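# Put both shakers upright into the flat holder

## Task

Place each shaker standing upright in a separate well of the holder, keep the holder flat on its base, and finish with neither hand touching anything.

## Robot and tools

Robot: two arms. left_arm carries a five-finger left hand and right_arm a right hand; the left hand mirrors the right. Measured base positions in the scene frame: left_arm (+0.007, +0.282, +0.039) m, right_arm (+0.010, -0.324, +0.028) m, both turned very slightly about z. A camera stand sits behind the arms. Cameras: cam_high, cam_left_wrist, cam_right_wrist, each 672x504.

Scene frame: origin at table-top height, halfway between the nominal bases. +x points out over the table, +y toward left_arm, +z up. Image left and right do not match arm names. All printed positions (metres), quaternions (wxyz), Hand targets and commanded offsets use this frame's axes.

Hand point: a point fixed to the palm, 0.15 m out from the wrist flange along the fingers and 0.05 m in front of the palm. Its +z runs along straight fingers, +y out of the palm, +x across the palm away from the thumb on the right hand (toward the thumb on the left hand). Straight fingertips reach 0.06 to 0.07 m past the point and sit 0.06 m behind it along -y. A wrist bracket on the little-finger side can strike objects. Readings can be off by a few cm, and arms often rest 1 to 5 cm short of (usually below) the commanded pose without any contact.

execute_actions(actions, cameras): actions is a list of actions; each action is a list of up to 15 rows, one row per 1/30 s step; a short action repeats its final row until 15 steps are used. Every row has exactly 28 numbers in [-1, 1], covering both arms even if one is idle: left dx, dy, dz, rx, ry, rz; left little, ring, middle, index, thumb_bend, thumb_turn, force_limit, speed; then the same fourteen for the right arm. The six pose numbers are an offset, not a pose: they are measured from the arm's Hand target as it was when that action began, along scene axes; 1.0 equals 0.6 m of travel or 180 degrees; rx, ry, rz form a single rotation vector turning about the Hand target position. All rows in one action count from that same start, but each new action starts from the updated Hand target, so repeating an offset keeps moving. Six zeros re-request the current Hand target (this also ends a press). Orientation is clipped each step to within 40 degrees of the measured one. Finger numbers are absolute targets: +1 open/straight, -1 curled; thumb_turn -1 puts the thumb opposite the fingers, +1 beside the palm. force_limit maps -1..+1 to about 0..10 N (0..15 N for both thumb motors); speed rises from near zero at -1 to full at +0.48 and stays full above. There is no keep-as-is value: to leave a hand unchanged, resend the eight hand numbers of its last executed row (before any, use hand_measured plus hand_force_limit and hand_speed). cameras: list of names, ["all"], or []; omitted means images only for an empty actions list.

move(target, speed, blend, blocking, cameras): target is one 28-number row or a list of up to 15 rows; every row's offsets count from the same starting Hand targets. The hands travel in straight lines, all finishing together, within a 10 s cap. speed is the top path speed in m/s (0.002 to 4.3, default 0.25; turning up to twice that in rad/s), one value or one per target. blend, in metres, rounds corners of a list; 0 stops at each. blocking=false returns after about 0.5 s while motion continues. No obstacle avoidance; faster moves hit harder and stray more. Avoid paths passing near an arm's own base. The result adds a move: line: done, off_target, moving, held or fault, plus limits (paced = clipped, held = steps withheld).

wait(seconds 0 to 10): let time run holding last commands. stop(): brake a running move. zoom_image(camera, region [x0, y0, x1, y1] pixels from top-left, at most 504x504) on the newest image. show_instructions(): reference pages. finished_scene(scene): ends the current scene with its number; irreversible.

Results: per arm end_effector_position, end_effector_quat_wxyz, Hand target (next offsets start here), joint positions, velocities (possibly reported as within noise), torques (include arm weight; numbers 3 and 4 wrap at plus or minus 28 N m), motor temperatures, and hand_measured, hand_stopped_by (moving, target, force, stalled, fault), hand_load_n (positive when something pushes a finger open), hand_force_limit, hand_speed, in motor order. A lost grip shows as load near 0.

Gripping: with the thumb in front of the palm the hand holds items about 0.035 to 0.065 m thick. Close gently with speed at or below -0.94. A motor starts only when its target changes by 0.002 or more; to squeeze harder raise force_limit and send a target more closed than hand_measured; to loosen send one more open.

Avoid: dropping a shaker or releasing it while it moves, knocking the holder over, fast impacts, hard presses on the table or fixed parts, anything leaving the table, the two hands touching or gripping each other, heavy loads on fingers, and long stretched-out holds that heat motors (warning at 85 °C, arm collapses at 100 °C). Loose items may be nudged occasionally.

Each tool is called after "Call:" in YAML: its name, and indented under it one key for each argument.

Reference images:

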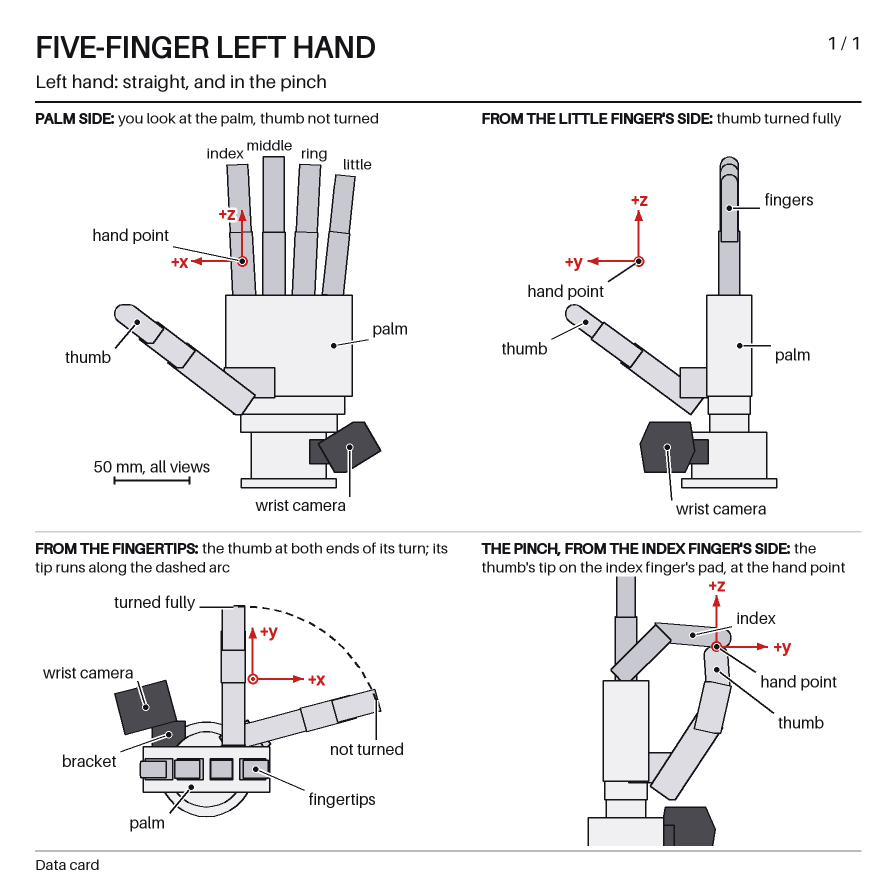

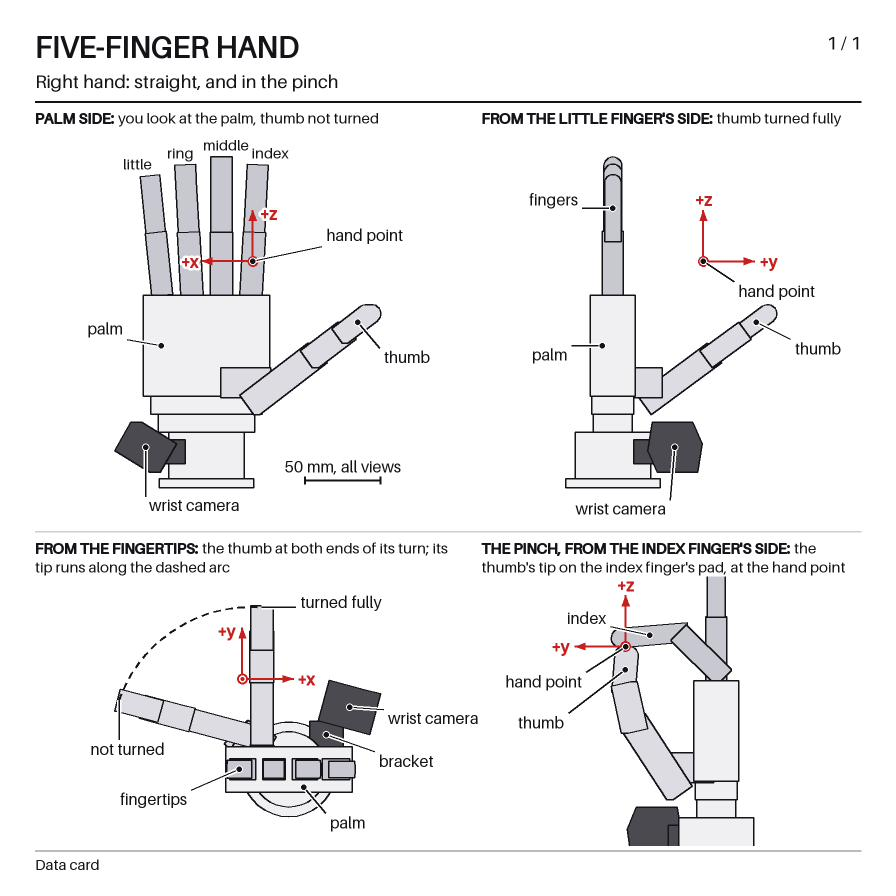

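## Session

Call:
execute_actions:
  actions: []

Scene clock: 0.00 s.
left_arm: end_effector_position=(+0.2472, +0.3000, +0.1795) hand_measured=(+1.000, +1.000, +1.000, +1.000, +1.000, +1.000) hand_load_n=(+0.0, +0.0, +0.0, +0.0, +0.0, +0.0) hand_stopped_by=(target, target, target, target, target, target) hand_force_limit=0.00 hand_speed=-0.80 end_effector_quat_wxyz=(-0.098, +0.679, -0.462, +0.562) | right_arm: end_effector_position=(+0.5937, +0.0639, +0.3867) hand_measured=(+1.000, +1.000, +1.000, +1.000, +1.000, +1.000) hand_load_n=(+0.0, +0.0, +0.0, +0.0, +0.0, +0.0) hand_stopped_by=(target, target, target, target, target, target) hand_force_limit=0.00 hand_speed=-0.80 end_effector_quat_wxyz=(-0.189, +0.901, +0.221, +0.321)
Joint positions: left_arm=[0.974 0.775 0.365 -0.675 1.167 0.25] | right_arm=[0.673 1.8 2.068 -1.081 -0.093 -1.378]
Joint velocities: within noise
Joint torques (N m): no reading
Motor temperatures (°C): left_arm=[26 26 23 24 25 24] | right_arm=[27 27 25 22 25 25]
Heat: left arm: hottest waist 26 °C; right arm: hottest waist 27 °C.
Hand target: left_arm +0.2515, +0.3055, +0.1881; -0.108, +0.673, -0.466, +0.564 | right_arm +0.5967, +0.0669, +0.4054; -0.197, +0.893, +0.222, +0.338

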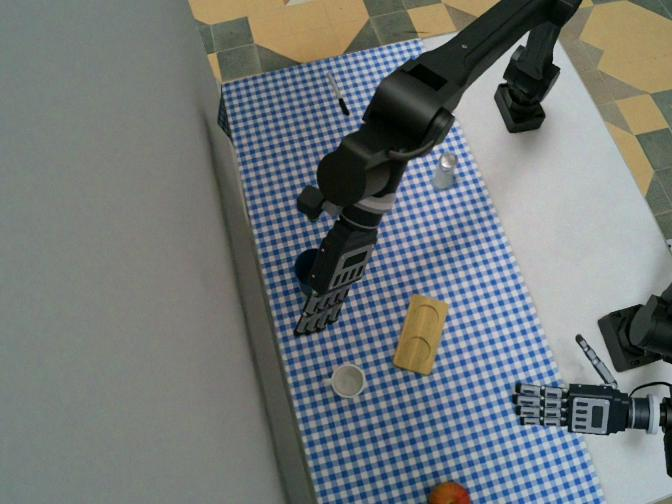

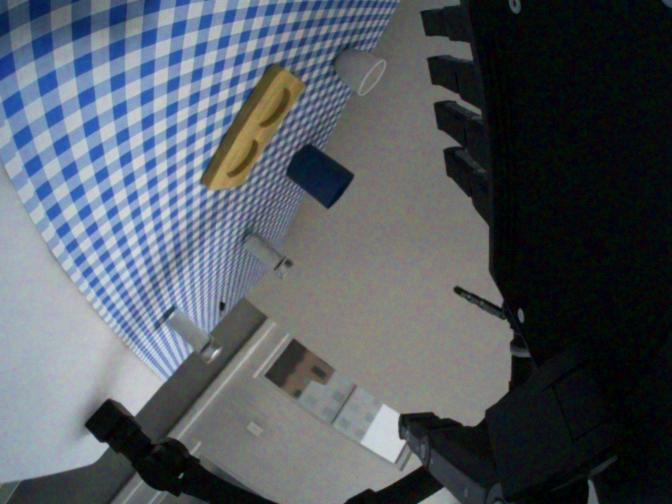

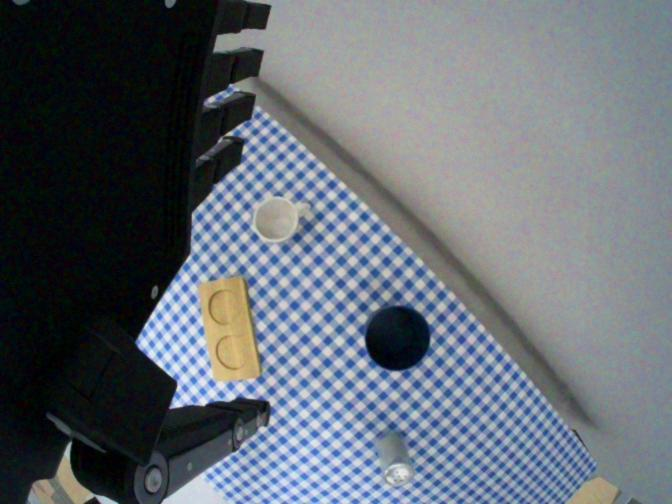

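Call:
zoom_image:
  camera: "cam_high"
  region: [220, 60, 600, 420]

Call:
zoom_image:
  camera: "cam_left_wrist"
  region: [100, 30, 440, 400]

Call:
zoom_image:
  camera: "cam_right_wrist"
  region: [150, 150, 504, 504]

Scaled by 1.326 from the camera's 672x504 image, which has a finer 960x720 frame.

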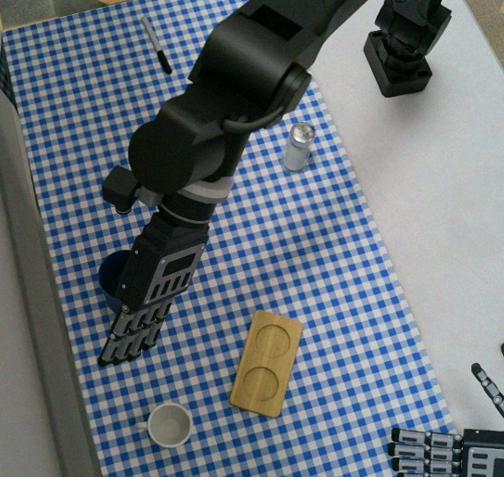

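Scaled by 1.362 from the camera's 672x504 image, which has a finer 960x720 frame.

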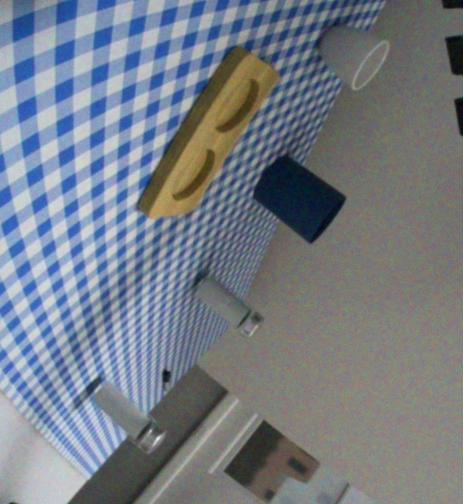

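Scaled by 1.424 from the camera's 672x504 image, which has a finer 960x720 frame.

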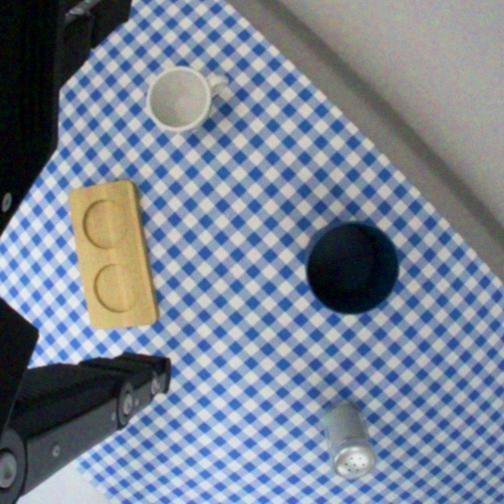

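Call:
move:
  target: [0,0,0,0,0,0,1,1,1,1,1,1,0,-0.8,-0.411,-0.445,0.024,0.255,0.166,-0.411,1,1,1,1,1,-1,0,0]
  cameras: ["all"]

Scene clock: 181.00 s.
left_arm: end_effector_position=(+0.2472, +0.3000, +0.1795) hand_measured=(+1.000, +1.000, +1.000, +1.000, +1.000, +1.000) hand_load_n=(+0.0, +0.0, +0.0, +0.0, +0.0, +0.0) hand_stopped_by=(target, target, target, target, target, target) hand_force_limit=0.00 hand_speed=-0.80 end_effector_quat_wxyz=(-0.098, +0.679, -0.462, +0.562) | right_arm: end_effector_position=(+0.3540, -0.1989, +0.4180) hand_measured=(+1.000, +1.000, +1.000, +1.000, +1.000, -1.000) hand_load_n=(+0.0, +0.0, +0.0, +0.0, +0.0, +0.0) hand_stopped_by=(target, target, target, target, target, target) hand_force_limit=0.00 hand_speed=0.00 end_effector_quat_wxyz=(-0.312, +0.762, -0.521, +0.225)
Joint positions: left_arm=[0.974 0.775 0.365 -0.675 1.167 0.25] | right_arm=[0.279 0.972 1.348 -1.161 -0.073 -0.097]
Joint torques (N m): left_arm=[-0.26 -1.08 9.84 1.31 0.84 -0.05] | right_arm=[-1.26 -4.13 6.76 0.66 -0.11 0.08]
Motor temperatures (°C): left_arm=[26 26 30 24 26 24] | right_arm=[27 30 32 22 24 25]
Heat: left arm: hottest elbow 30 °C; right arm: hottest elbow 32 °C.
Hand target: left_arm +0.2515, +0.3055, +0.1881; -0.108, +0.673, -0.466, +0.564 | right_arm +0.3501, -0.2002, +0.4198; -0.314, +0.757, -0.530, +0.219
Off the commanded pose: left_arm 0.011 m, 1 deg | right_arm 0.004 m, 1 deg.
move: off_target (left_arm)

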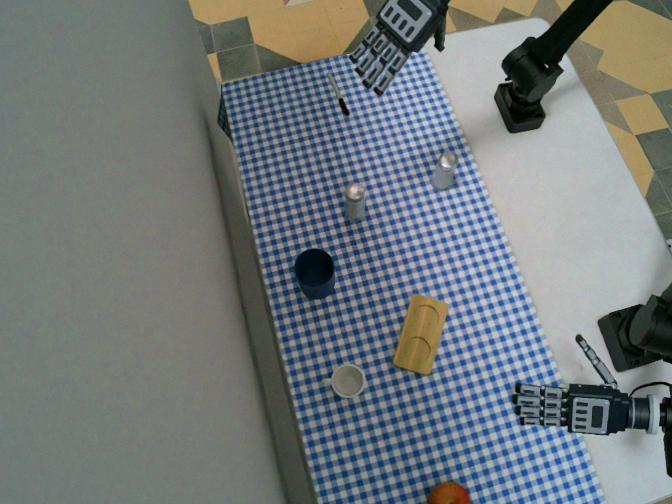

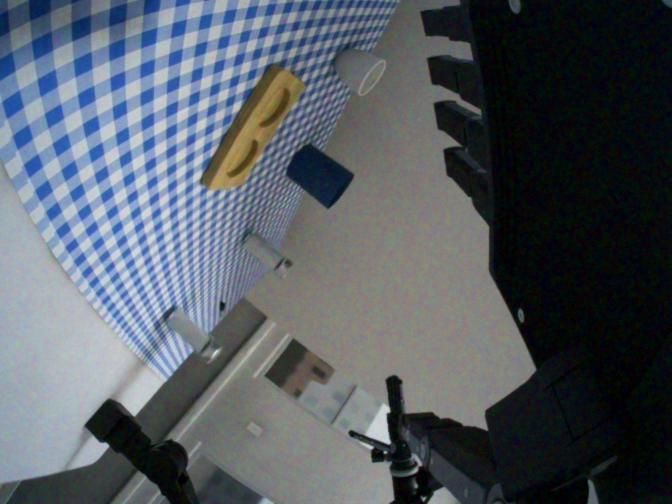

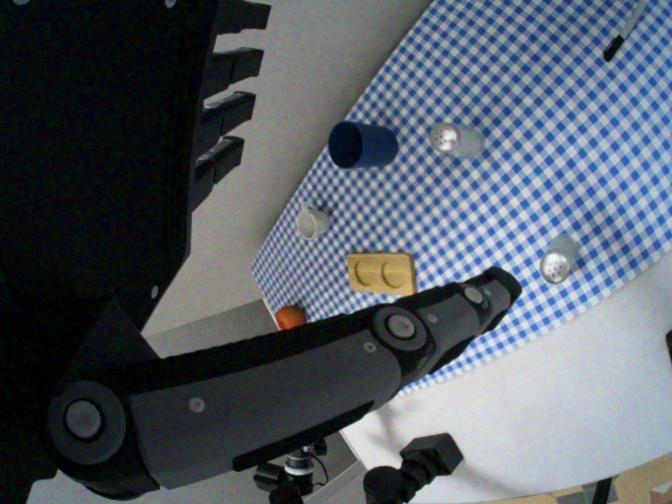

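Call:
zoom_image:
  camera: "cam_high"
  region: [320, 130, 480, 250]

Call:
zoom_image:
  camera: "cam_high"
  region: [360, 270, 500, 390]

Call:
zoom_image:
  camera: "cam_right_wrist"
  region: [320, 80, 620, 320]

Scaled by 3.150 from the camera's 672x504 image, which has a finer 960x720 frame.

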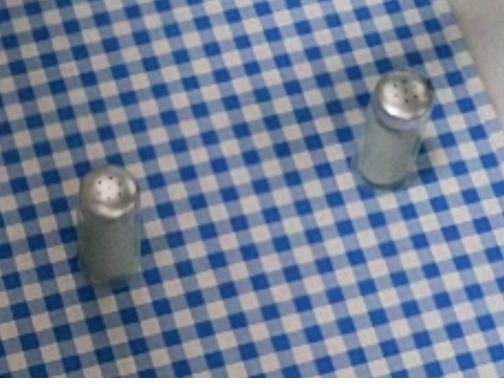

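Scaled by 3.600 from the camera's 672x504 image, which has a finer 960x720 frame.

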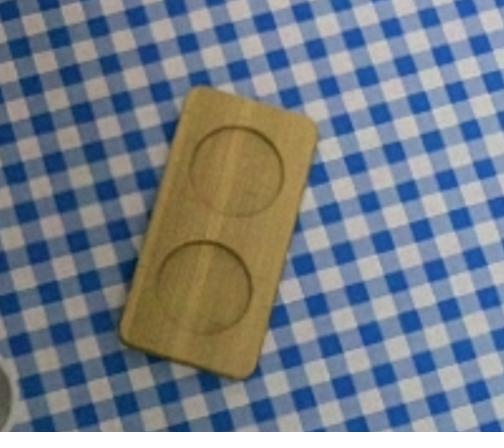

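Scaled by 1.680 from the camera's 672x504 image, which has a finer 960x720 frame.

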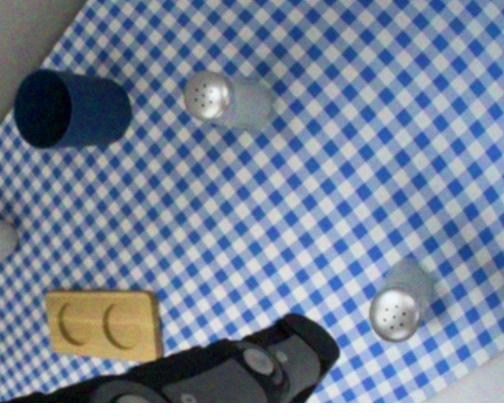

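Call:
move:
  target: [0,0,0,0,0,0,1,1,1,1,1,1,0,-0.8,0,0,0,0,0,0,1,1,0,0,0.9,-1,0,0]
  cameras: ["all"]

Scene clock: 290.20 s.
left_arm: end_effector_position=(+0.2472, +0.3000, +0.1795) hand_measured=(+1.000, +1.000, +1.000, +1.000, +1.000, +1.000) hand_load_n=(+0.0, +0.0, +0.0, +0.0, +0.0, +0.0) hand_stopped_by=(target, target, target, target, target, target) hand_force_limit=0.00 hand_speed=-0.80 end_effector_quat_wxyz=(-0.098, +0.679, -0.462, +0.562) | right_arm: end_effector_position=(+0.3540, -0.1985, +0.4182) hand_measured=(+1.000, +1.000, +0.000, +0.000, +0.900, -1.000) hand_load_n=(+0.0, +0.0, +0.5, +0.0, +0.0, +0.0) hand_stopped_by=(target, target, target, target, target, target) hand_force_limit=0.00 hand_speed=0.00 end_effector_quat_wxyz=(-0.313, +0.760, -0.524, +0.224)
Joint positions: left_arm=[0.974 0.775 0.365 -0.675 1.167 0.25] | right_arm=[0.279 0.972 1.348 -1.161 -0.073 -0.091]
Joint torques (N m): left_arm=[-0.15 -1.03 9.77 1.46 0.81 -0.05] | right_arm=[-1.44 -4.07 6.72 0.69 -0.11 0.09]
Heat: left arm: hottest elbow 31 °C; right arm: hottest elbow 31 °C.
Hand target: left_arm +0.2515, +0.3055, +0.1881; -0.108, +0.673, -0.466, +0.564 | right_arm +0.3501, -0.2002, +0.4198; -0.314, +0.757, -0.530, +0.219
Off the commanded pose: left_arm 0.011 m, 1 deg | right_arm 0.005 m, 1 deg.
move: off_target (left_arm)

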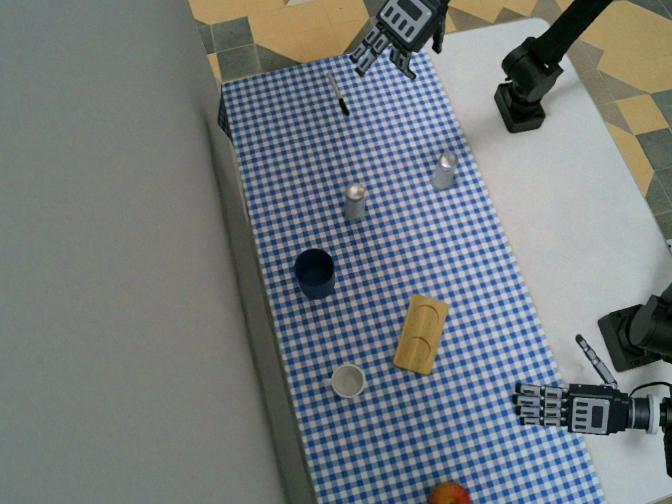

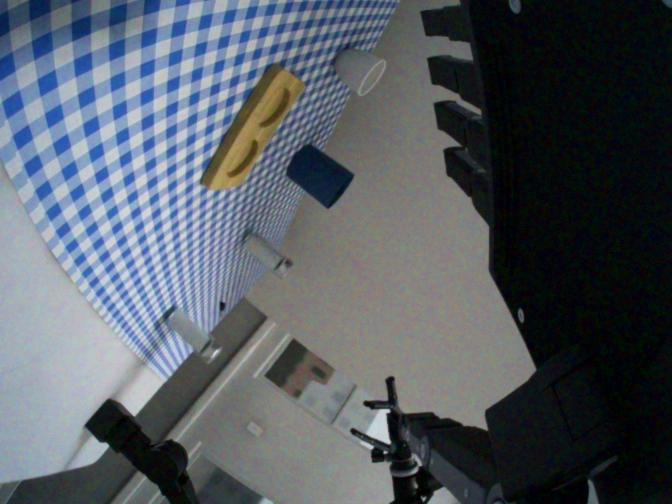

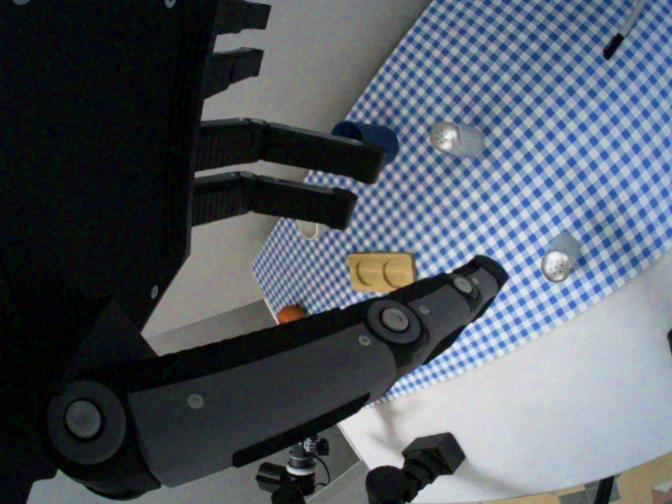

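Call:
move:
  target: [0,0,0,0,0,0,1,1,1,1,1,1,0,-0.8,-0.1,0,-0.233,0.0114,-0.0313,0,1,1,0.5,0.5,1,-1,0,0]
  cameras: ["all"]

Scene clock: 332.67 s.
left_arm: end_effector_position=(+0.2472, +0.3000, +0.1795) hand_measured=(+1.000, +1.000, +1.000, +1.000, +1.000, +1.000) hand_load_n=(+0.0, +0.0, +0.0, +0.0, +0.0, +0.0) hand_stopped_by=(target, target, target, target, target, target) hand_force_limit=0.00 hand_speed=-0.80 end_effector_quat_wxyz=(-0.098, +0.679, -0.462, +0.562) | right_arm: end_effector_position=(+0.2841, -0.2041, +0.2715) hand_measured=(+1.000, +1.000, +0.500, +0.500, +1.000, -1.000) hand_load_n=(+0.0, +0.0, +0.0, +0.0, +0.0, +0.0) hand_stopped_by=(target, target, target, target, target, target) hand_force_limit=0.00 hand_speed=0.00 end_effector_quat_wxyz=(-0.337, +0.749, -0.519, +0.236)
Joint positions: left_arm=[0.974 0.775 0.365 -0.675 1.167 0.25] | right_arm=[0.323 0.642 0.785 -0.866 -0.05 -0.05]
Joint torques (N m): left_arm=[-0.26 -1.03 9.94 1.35 0.84 -0.09] | right_arm=[0.03 -0.73 7.16 2.26 0.2 0.1]
Heat: left arm: hottest elbow 31 °C; right arm: hottest elbow 31 °C.
Hand target: left_arm +0.2515, +0.3055, +0.1881; -0.108, +0.673, -0.466, +0.564 | right_arm +0.2900, -0.2001, +0.2800; -0.353, +0.740, -0.517, +0.247
Off the commanded pose: left_arm 0.011 m, 1 deg | right_arm 0.011 m, 2 deg.
move: off_target (left_arm, right_arm)

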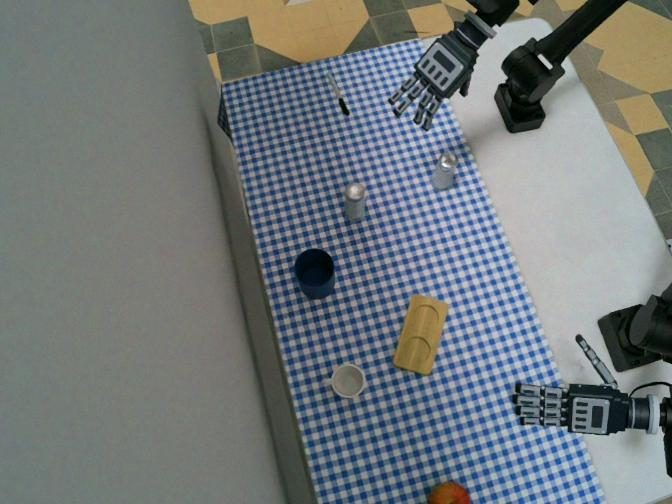

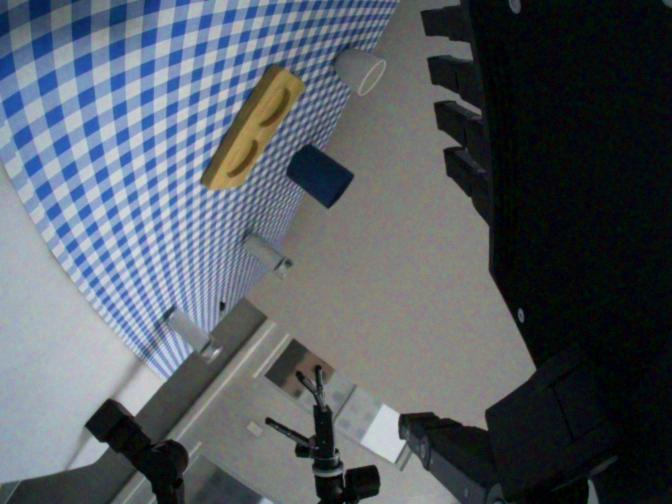

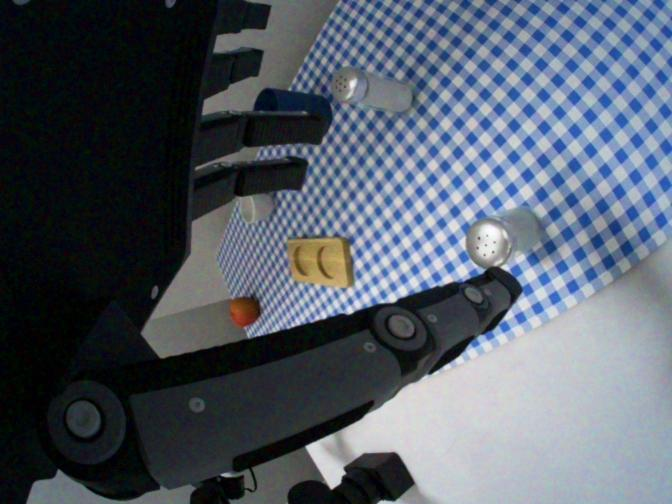

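Call:
move:
  target: [0,0,0,0,0,0,1,1,1,1,1,1,0,-0.8,0.01,0.125,-0.117,0,0,0.0556,1,1,0.7,0.7,1,-1,0,0]
  cameras: ["all"]

Scene clock: 411.37 s.
left_arm: end_effector_position=(+0.2472, +0.3000, +0.1795) hand_measured=(+1.000, +1.000, +1.000, +1.000, +1.000, +1.000) hand_load_n=(+0.0, +0.0, +0.0, +0.0, +0.0, -0.5) hand_stopped_by=(target, target, target, target, target, target) hand_force_limit=0.00 hand_speed=-0.80 end_effector_quat_wxyz=(-0.098, +0.679, -0.462, +0.562) | right_arm: end_effector_position=(+0.2885, -0.1319, +0.2039) hand_measured=(+1.000, +1.000, +0.700, +0.700, +1.000, -1.000) hand_load_n=(+0.0, +0.0, +0.0, +0.0, +0.0, +0.0) hand_stopped_by=(target, target, target, target, target, target) hand_force_limit=0.00 hand_speed=0.00 end_effector_quat_wxyz=(-0.361, +0.790, -0.450, +0.209)
Joint positions: left_arm=[0.974 0.775 0.365 -0.675 1.167 0.25] | right_arm=[0.544 0.758 0.643 -0.596 -0.015 -0.019]
Joint torques (N m): left_arm=[-0.44 -0.85 9.91 1.37 0.82 -0.06] | right_arm=[-0.09 -0.85 7.43 2.25 0.21 0.11]
Heat: left arm: hottest elbow 32 °C; right arm: hottest elbow 30 °C.
Hand target: left_arm +0.2515, +0.3055, +0.1881; -0.108, +0.673, -0.466, +0.564 | right_arm +0.2961, -0.1252, +0.2098; -0.373, +0.782, -0.451, +0.215
Off the commanded pose: left_arm 0.011 m, 1 deg | right_arm 0.012 m, 2 deg.
move: off_target (left_arm, right_arm)

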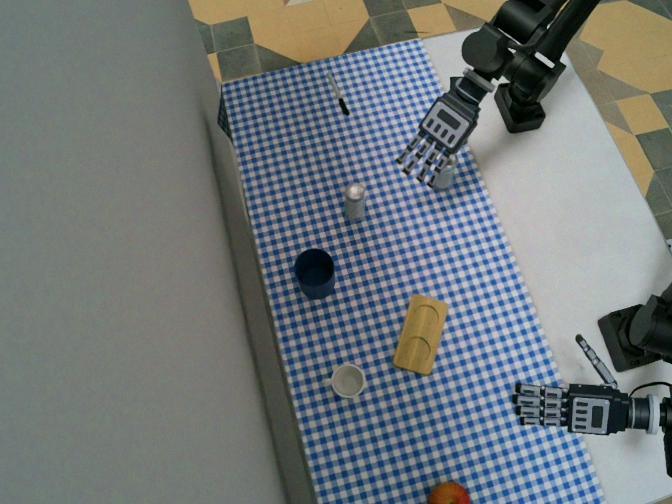

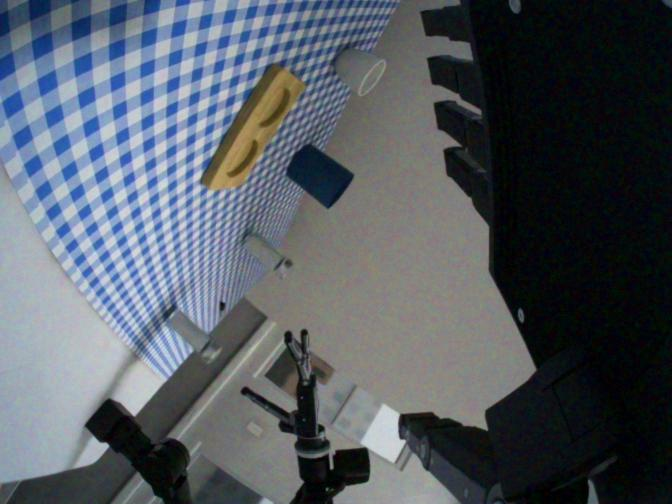

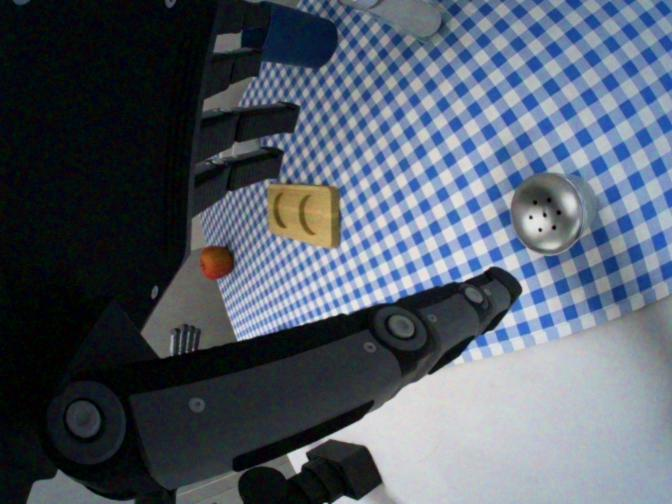

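Call:
zoom_image:
  camera: "cam_high"
  region: [380, 90, 500, 200]

Call:
zoom_image:
  camera: "cam_right_wrist"
  region: [200, 100, 620, 380]

Scaled by 4.200 from the camera's 672x504 image, which has a finer 960x720 frame.

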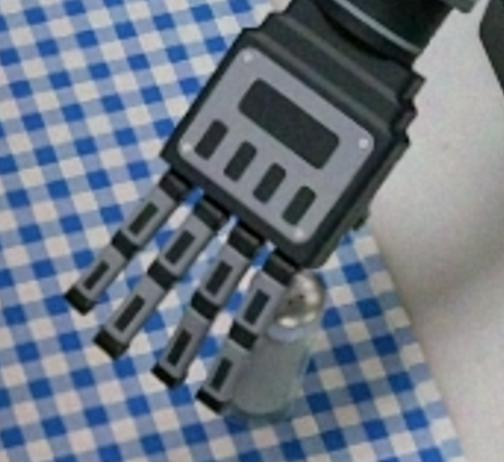

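Scaled by 1.200 from the camera's 672x504 image, which has a finer 960x720 frame.

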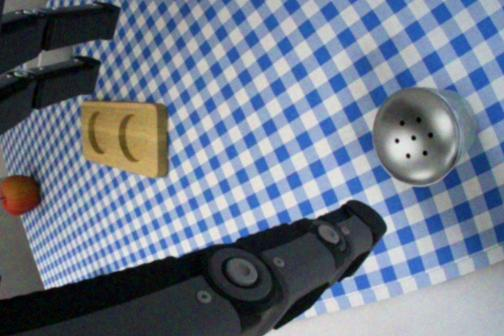

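Call:
move:
  target: [0,0,0,0,0,0,1,1,1,1,1,1,0,-0.8,0,0,-0.1167,0,0,0,1,1,0.7,0.7,1,-1,0,0]
  cameras: ["cam_high","cam_right_wrist"]

Scene clock: 446.77 s.
left_arm: end_effector_position=(+0.2472, +0.3000, +0.1795) hand_measured=(+1.000, +1.000, +1.000, +1.000, +1.000, +1.000) hand_load_n=(+0.0, +0.0, +0.0, +0.0, +0.0, -0.5) hand_stopped_by=(target, target, target, target, target, target) hand_force_limit=0.00 hand_speed=-0.80 end_effector_quat_wxyz=(-0.098, +0.679, -0.462, +0.562) | right_arm: end_effector_position=(+0.2896, -0.1308, +0.1357) hand_measured=(+1.000, +1.000, +0.700, +0.700, +1.000, -1.000) hand_load_n=(+0.0, +0.0, +0.0, +0.0, +0.0, +0.0) hand_stopped_by=(target, target, target, target, target, target) hand_force_limit=0.00 hand_speed=0.00 end_effector_quat_wxyz=(-0.363, +0.788, -0.451, +0.209)
Joint positions: left_arm=[0.974 0.775 0.365 -0.675 1.167 0.25] | right_arm=[0.545 0.819 0.483 -0.371 -0.015 -0.015]
Joint torques (N m): left_arm=[-0.26 -1.38 9.84 1.44 0.85 -0.06] | right_arm=[-0.21 -1.08 6.87 2.32 0.22 0.1]
Heat: left arm: hottest elbow 32 °C; right arm: hottest elbow 31 °C.
Hand target: left_arm +0.2515, +0.3055, +0.1881; -0.108, +0.673, -0.466, +0.564 | right_arm +0.2961, -0.1251, +0.1398; -0.373, +0.782, -0.451, +0.215
Off the commanded pose: left_arm 0.011 m, 1 deg | right_arm 0.009 m, 2 deg.
move: off_target (left_arm)
Images, in order (width x height): cam_high 672x504, cam_right_wrist 672x504.

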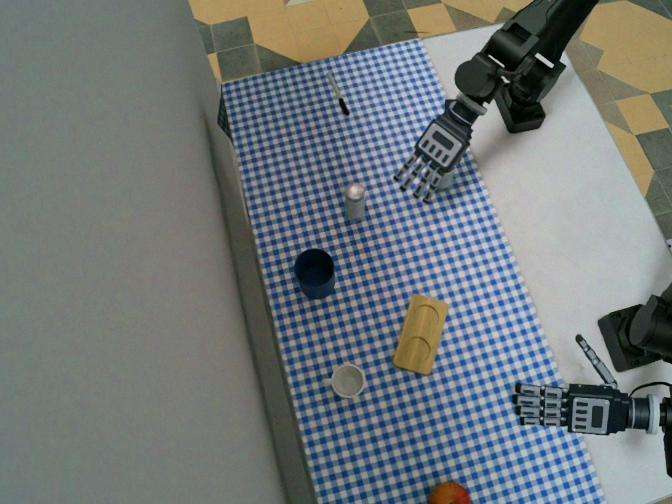

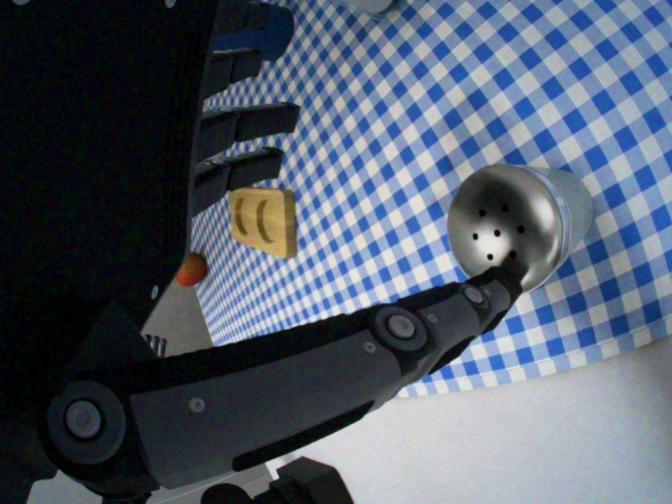

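Call:
move:
  target: [0,0,0,0,0,0,1,1,1,1,1,1,0,-0.8,-0.0173,-0.01,0,0,0,0,1,1,0.7,0.7,1,-1,0,0]
  cameras: ["cam_high","cam_right_wrist"]

Scene clock: 471.77 s.
left_arm: end_effector_position=(+0.2472, +0.3000, +0.1795) hand_measured=(+1.000, +1.000, +1.000, +1.000, +1.000, +1.000) hand_load_n=(+0.0, +0.0, +0.0, +0.0, +0.0, +0.0) hand_stopped_by=(target, target, target, target, target, target) hand_force_limit=0.00 hand_speed=-0.80 end_effector_quat_wxyz=(-0.098, +0.679, -0.462, +0.562) | right_arm: end_effector_position=(+0.2848, -0.1335, +0.1350) hand_measured=(+1.000, +1.000, +0.700, +0.700, +1.000, -1.000) hand_load_n=(+0.0, +0.0, +0.0, +0.0, +0.0, +0.0) hand_stopped_by=(target, target, target, target, target, target) hand_force_limit=0.00 hand_speed=0.00 end_effector_quat_wxyz=(-0.367, +0.786, -0.450, +0.211)
Joint positions: left_arm=[0.974 0.775 0.365 -0.675 1.167 0.25] | right_arm=[0.545 0.791 0.465 -0.371 -0.015 -0.015]
Joint torques (N m): left_arm=[-0.32 -1.49 9.8 1.5 0.83 -0.04] | right_arm=[-0.15 -2.49 6.8 1.35 0.22 0.08]
Heat: left arm: hottest elbow 32 °C; right arm: hottest elbow 31 °C.
Hand target: left_arm +0.2515, +0.3055, +0.1881; -0.108, +0.673, -0.466, +0.564 | right_arm +0.2856, -0.1311, +0.1397; -0.373, +0.782, -0.451, +0.215
Off the commanded pose: left_arm 0.011 m, 1 deg | right_arm 0.005 m, 1 deg.
move: off_target (left_arm)
Images, in order (width x height): cam_high 672x504, cam_right_wrist 672x504.

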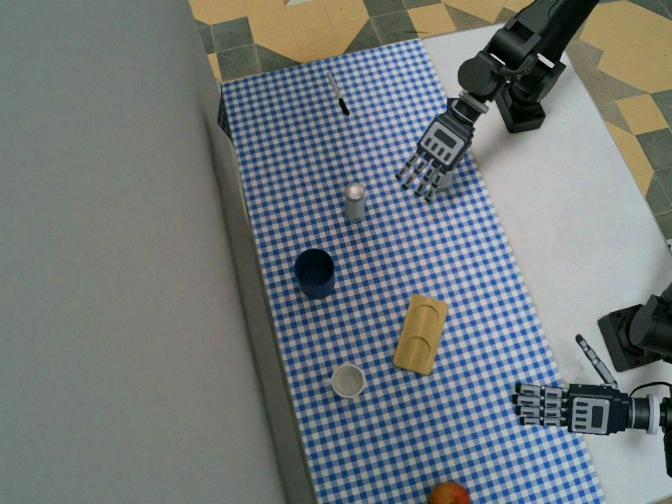

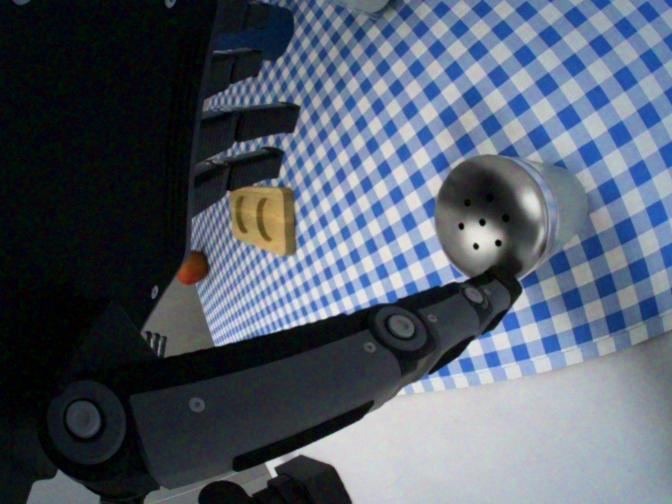

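Call:
move:
  target: [0,0,0,0,0,0,1,1,1,1,1,1,0,-0.8,-0.014,-0.009,0,0,0,0,1,1,0.7,0.7,1,-1,0,0]
  cameras: ["cam_high","cam_right_wrist"]

Call:
zoom_image:
  camera: "cam_high"
  region: [380, 110, 500, 210]

Scene clock: 480.43 s.
left_arm: end_effector_position=(+0.2472, +0.3000, +0.1795) hand_measured=(+1.000, +1.000, +1.000, +1.000, +1.000, +1.000) hand_load_n=(+0.0, +0.0, +0.0, +0.0, +0.0, -0.5) hand_stopped_by=(target, target, target, target, target, target) hand_force_limit=0.00 hand_speed=-0.80 end_effector_quat_wxyz=(-0.098, +0.679, -0.462, +0.562) | right_arm: end_effector_position=(+0.2796, -0.1364, +0.1383) hand_measured=(+1.000, +1.000, +0.700, +0.700, +1.000, -1.000) hand_load_n=(+0.0, +0.0, +0.0, +0.0, +0.0, +0.0) hand_stopped_by=(target, target, target, target, target, target) hand_force_limit=0.00 hand_speed=0.00 end_effector_quat_wxyz=(-0.374, +0.783, -0.448, +0.215)
Joint positions: left_arm=[0.974 0.775 0.365 -0.675 1.167 0.25] | right_arm=[0.545 0.749 0.449 -0.378 -0.015 -0.015]
Joint torques (N m): left_arm=[-0.09 -1.08 9.83 1.47 0.82 -0.08] | right_arm=[-0.44 -1.9 6.97 0.75 0.14 0.07]
Heat: left arm: hottest elbow 32 °C; right arm: hottest elbow 31 °C.
Hand target: left_arm +0.2515, +0.3055, +0.1881; -0.108, +0.673, -0.466, +0.564 | right_arm +0.2773, -0.1365, +0.1399; -0.373, +0.782, -0.451, +0.215
Off the commanded pose: left_arm 0.011 m, 1 deg | right_arm 0.003 m, 0 deg.
move: off_target (left_arm)
Images, in order (width x height): cam_high 672x504, cam_right_wrist 672x504.

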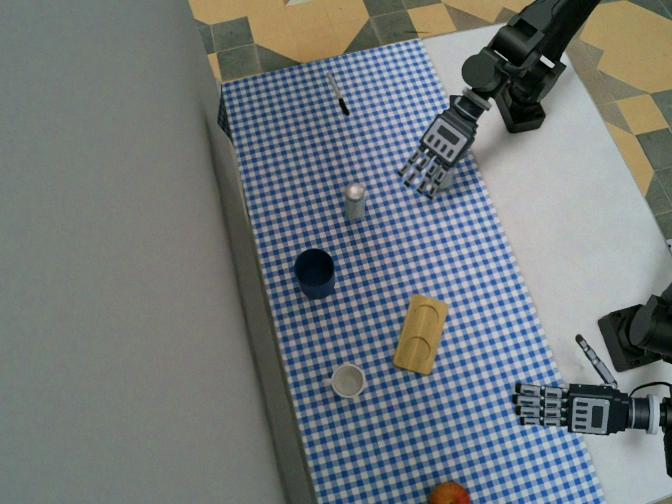

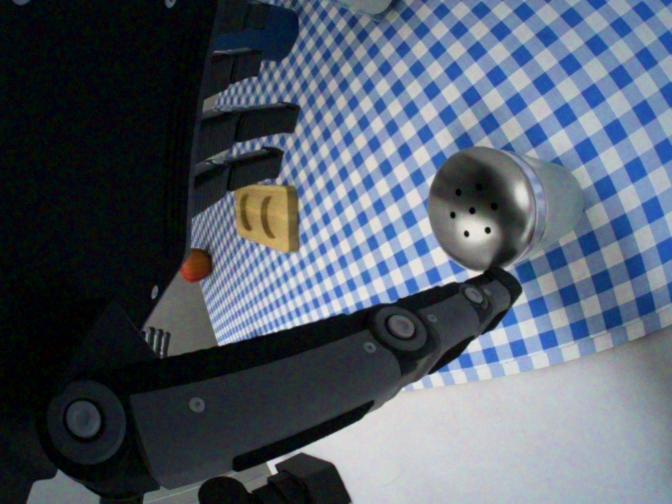

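Scaled by 4.200 from the camera's 672x504 image, which has a finer 960x720 frame.

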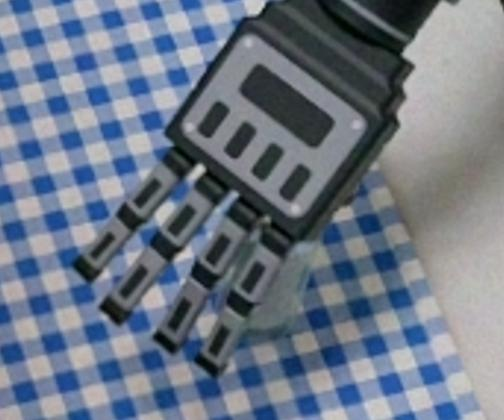

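Call:
move:
  target: [0,0,0,0,0,0,1,1,1,1,1,1,0,-0.8,-0.005,-0.013,-0.045,0,0,0,1,1,0.7,0.7,1,-1,0,0]
  cameras: ["cam_high","cam_right_wrist"]
  speed: 0.08

Call:
zoom_image:
  camera: "cam_high"
  region: [380, 110, 500, 210]

Scene clock: 509.70 s.
left_arm: end_effector_position=(+0.2472, +0.3000, +0.1795) hand_measured=(+1.000, +1.000, +1.000, +1.000, +1.000, +1.000) hand_load_n=(+0.0, +0.0, +0.0, +0.0, -0.5, +0.0) hand_stopped_by=(target, target, target, target, target, target) hand_force_limit=0.00 hand_speed=-0.80 end_effector_quat_wxyz=(-0.098, +0.679, -0.462, +0.562) | right_arm: end_effector_position=(+0.2667, -0.1469, +0.1072) hand_measured=(+1.000, +1.000, +0.700, +0.700, +1.000, -1.000) hand_load_n=(+0.0, +0.0, +0.0, +0.0, +0.0, +0.0) hand_stopped_by=(target, target, target, target, target, target) hand_force_limit=0.00 hand_speed=0.00 end_effector_quat_wxyz=(-0.360, +0.787, -0.456, +0.207)
Joint positions: left_arm=[0.974 0.775 0.365 -0.675 1.167 0.25] | right_arm=[0.533 0.749 0.379 -0.345 -0.02 -0.015]
Joint torques (N m): left_arm=[-0.32 -1.55 9.8 1.47 0.83 -0.05] | right_arm=[-1.38 -0.73 6.8 2.32 -0.07 -0.12]
Heat: left arm: hottest elbow 32 °C; right arm: hottest elbow 31 °C.
Hand target: left_arm +0.2515, +0.3055, +0.1881; -0.108, +0.673, -0.466, +0.564 | right_arm +0.2743, -0.1443, +0.1129; -0.373, +0.782, -0.451, +0.215
Off the commanded pose: left_arm 0.011 m, 1 deg | right_arm 0.010 m, 2 deg.
move: off_target (left_arm)
Images, in order (width x height): cam_high 672x504, cam_right_wrist 672x504.

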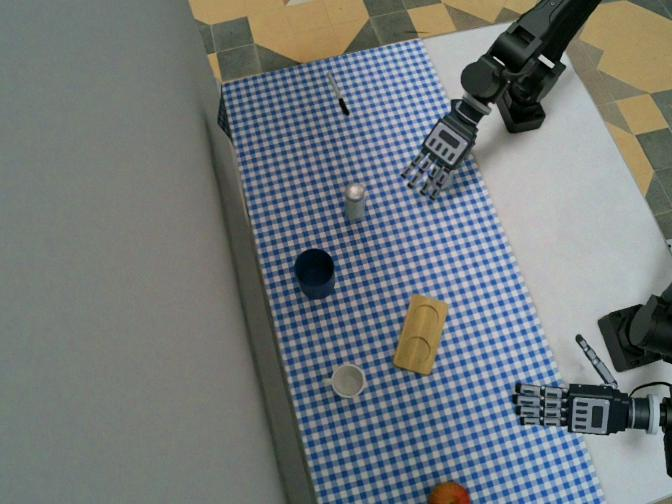

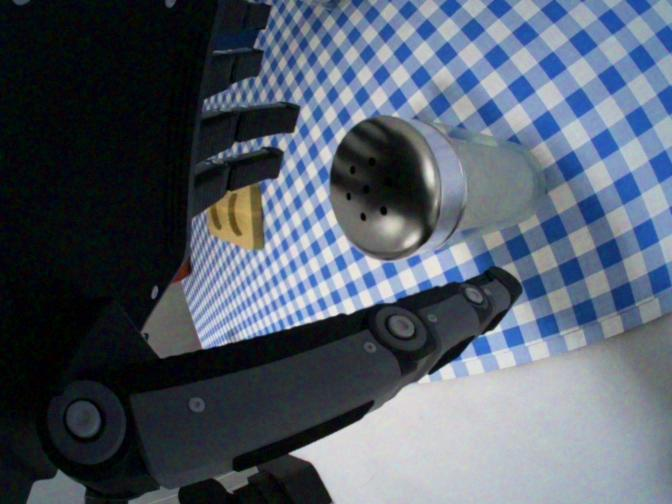

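Scaled by 4.200 from the camera's 672x504 image, which has a finer 960x720 frame.

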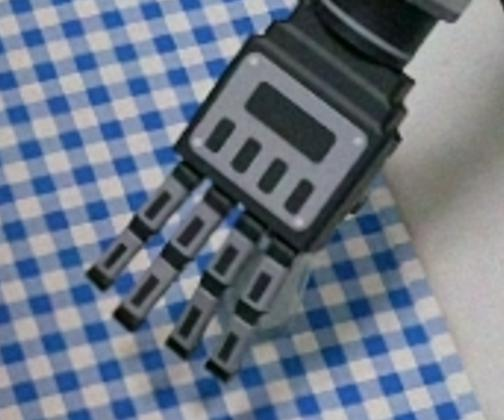

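Call:
move:
  target: [0,0,0,0,0,0,1,1,1,1,1,1,0,-0.8,0.0095,-0.023,0,0,0,0,1,1,0.7,0.7,1,-1,0,0]
  cameras: ["cam_high","cam_right_wrist"]
  speed: 0.08

Call:
zoom_image:
  camera: "cam_high"
  region: [380, 110, 500, 210]

Scene clock: 540.23 s.
left_arm: end_effector_position=(+0.2472, +0.3000, +0.1795) hand_measured=(+1.000, +1.000, +1.000, +1.000, +1.000, +1.000) hand_load_n=(+0.0, -0.5, +0.0, +0.0, +0.0, +0.0) hand_stopped_by=(target, target, target, target, target, target) hand_force_limit=0.00 hand_speed=-0.80 end_effector_quat_wxyz=(-0.098, +0.679, -0.462, +0.562) | right_arm: end_effector_position=(+0.2733, -0.1591, +0.1077) hand_measured=(+1.000, +1.000, +0.700, +0.700, +1.000, -1.000) hand_load_n=(+0.0, +0.0, +0.0, +0.0, +0.0, +0.0) hand_stopped_by=(target, target, target, target, target, target) hand_force_limit=0.00 hand_speed=0.00 end_effector_quat_wxyz=(-0.362, +0.785, -0.459, +0.206)
Joint positions: left_arm=[0.974 0.775 0.365 -0.675 1.167 0.25] | right_arm=[0.46 0.749 0.379 -0.345 -0.076 -0.053]
Joint torques (N m): left_arm=[-0.09 -1.32 9.91 1.36 0.82 -0.06] | right_arm=[-1.14 -0.91 6.72 2.17 -0.12 -0.2]
Heat: left arm: hottest elbow 33 °C; right arm: hottest elbow 31 °C.
Hand target: left_arm +0.2515, +0.3055, +0.1881; -0.108, +0.673, -0.466, +0.564 | right_arm +0.2801, -0.1582, +0.1129; -0.373, +0.782, -0.451, +0.215
Off the commanded pose: left_arm 0.011 m, 1 deg | right_arm 0.009 m, 2 deg.
move: off_target (left_arm)
Images, in order (width x height): cam_high 672x504, cam_right_wrist 672x504.

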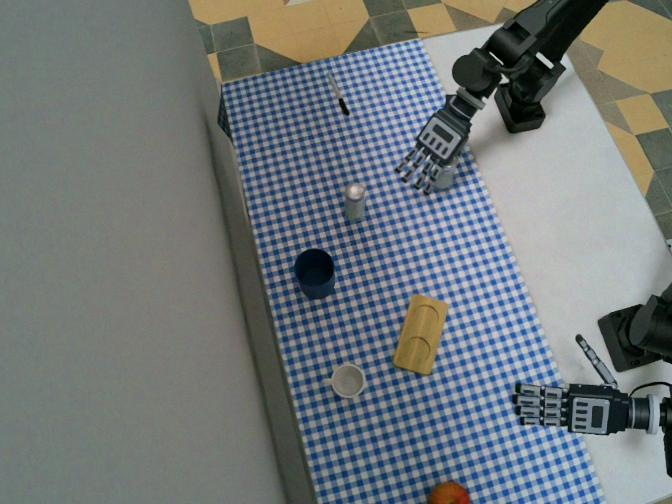

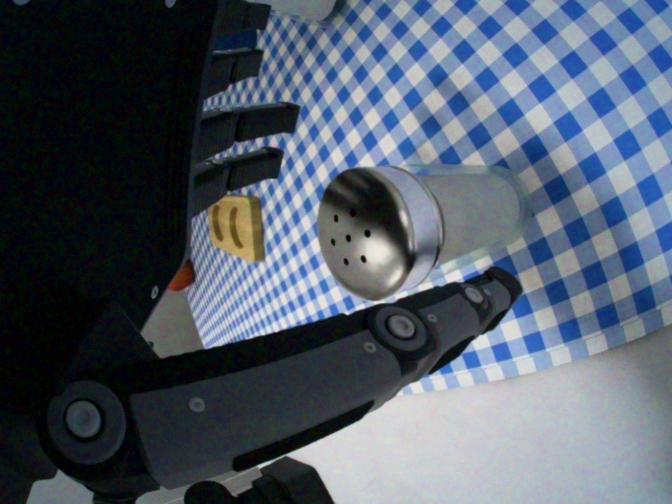

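Scaled by 4.200 from the camera's 672x504 image, which has a finer 960x720 frame.

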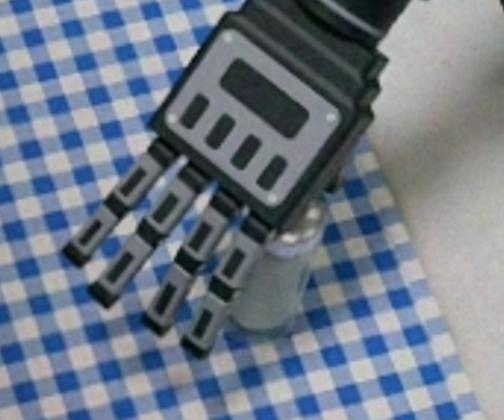

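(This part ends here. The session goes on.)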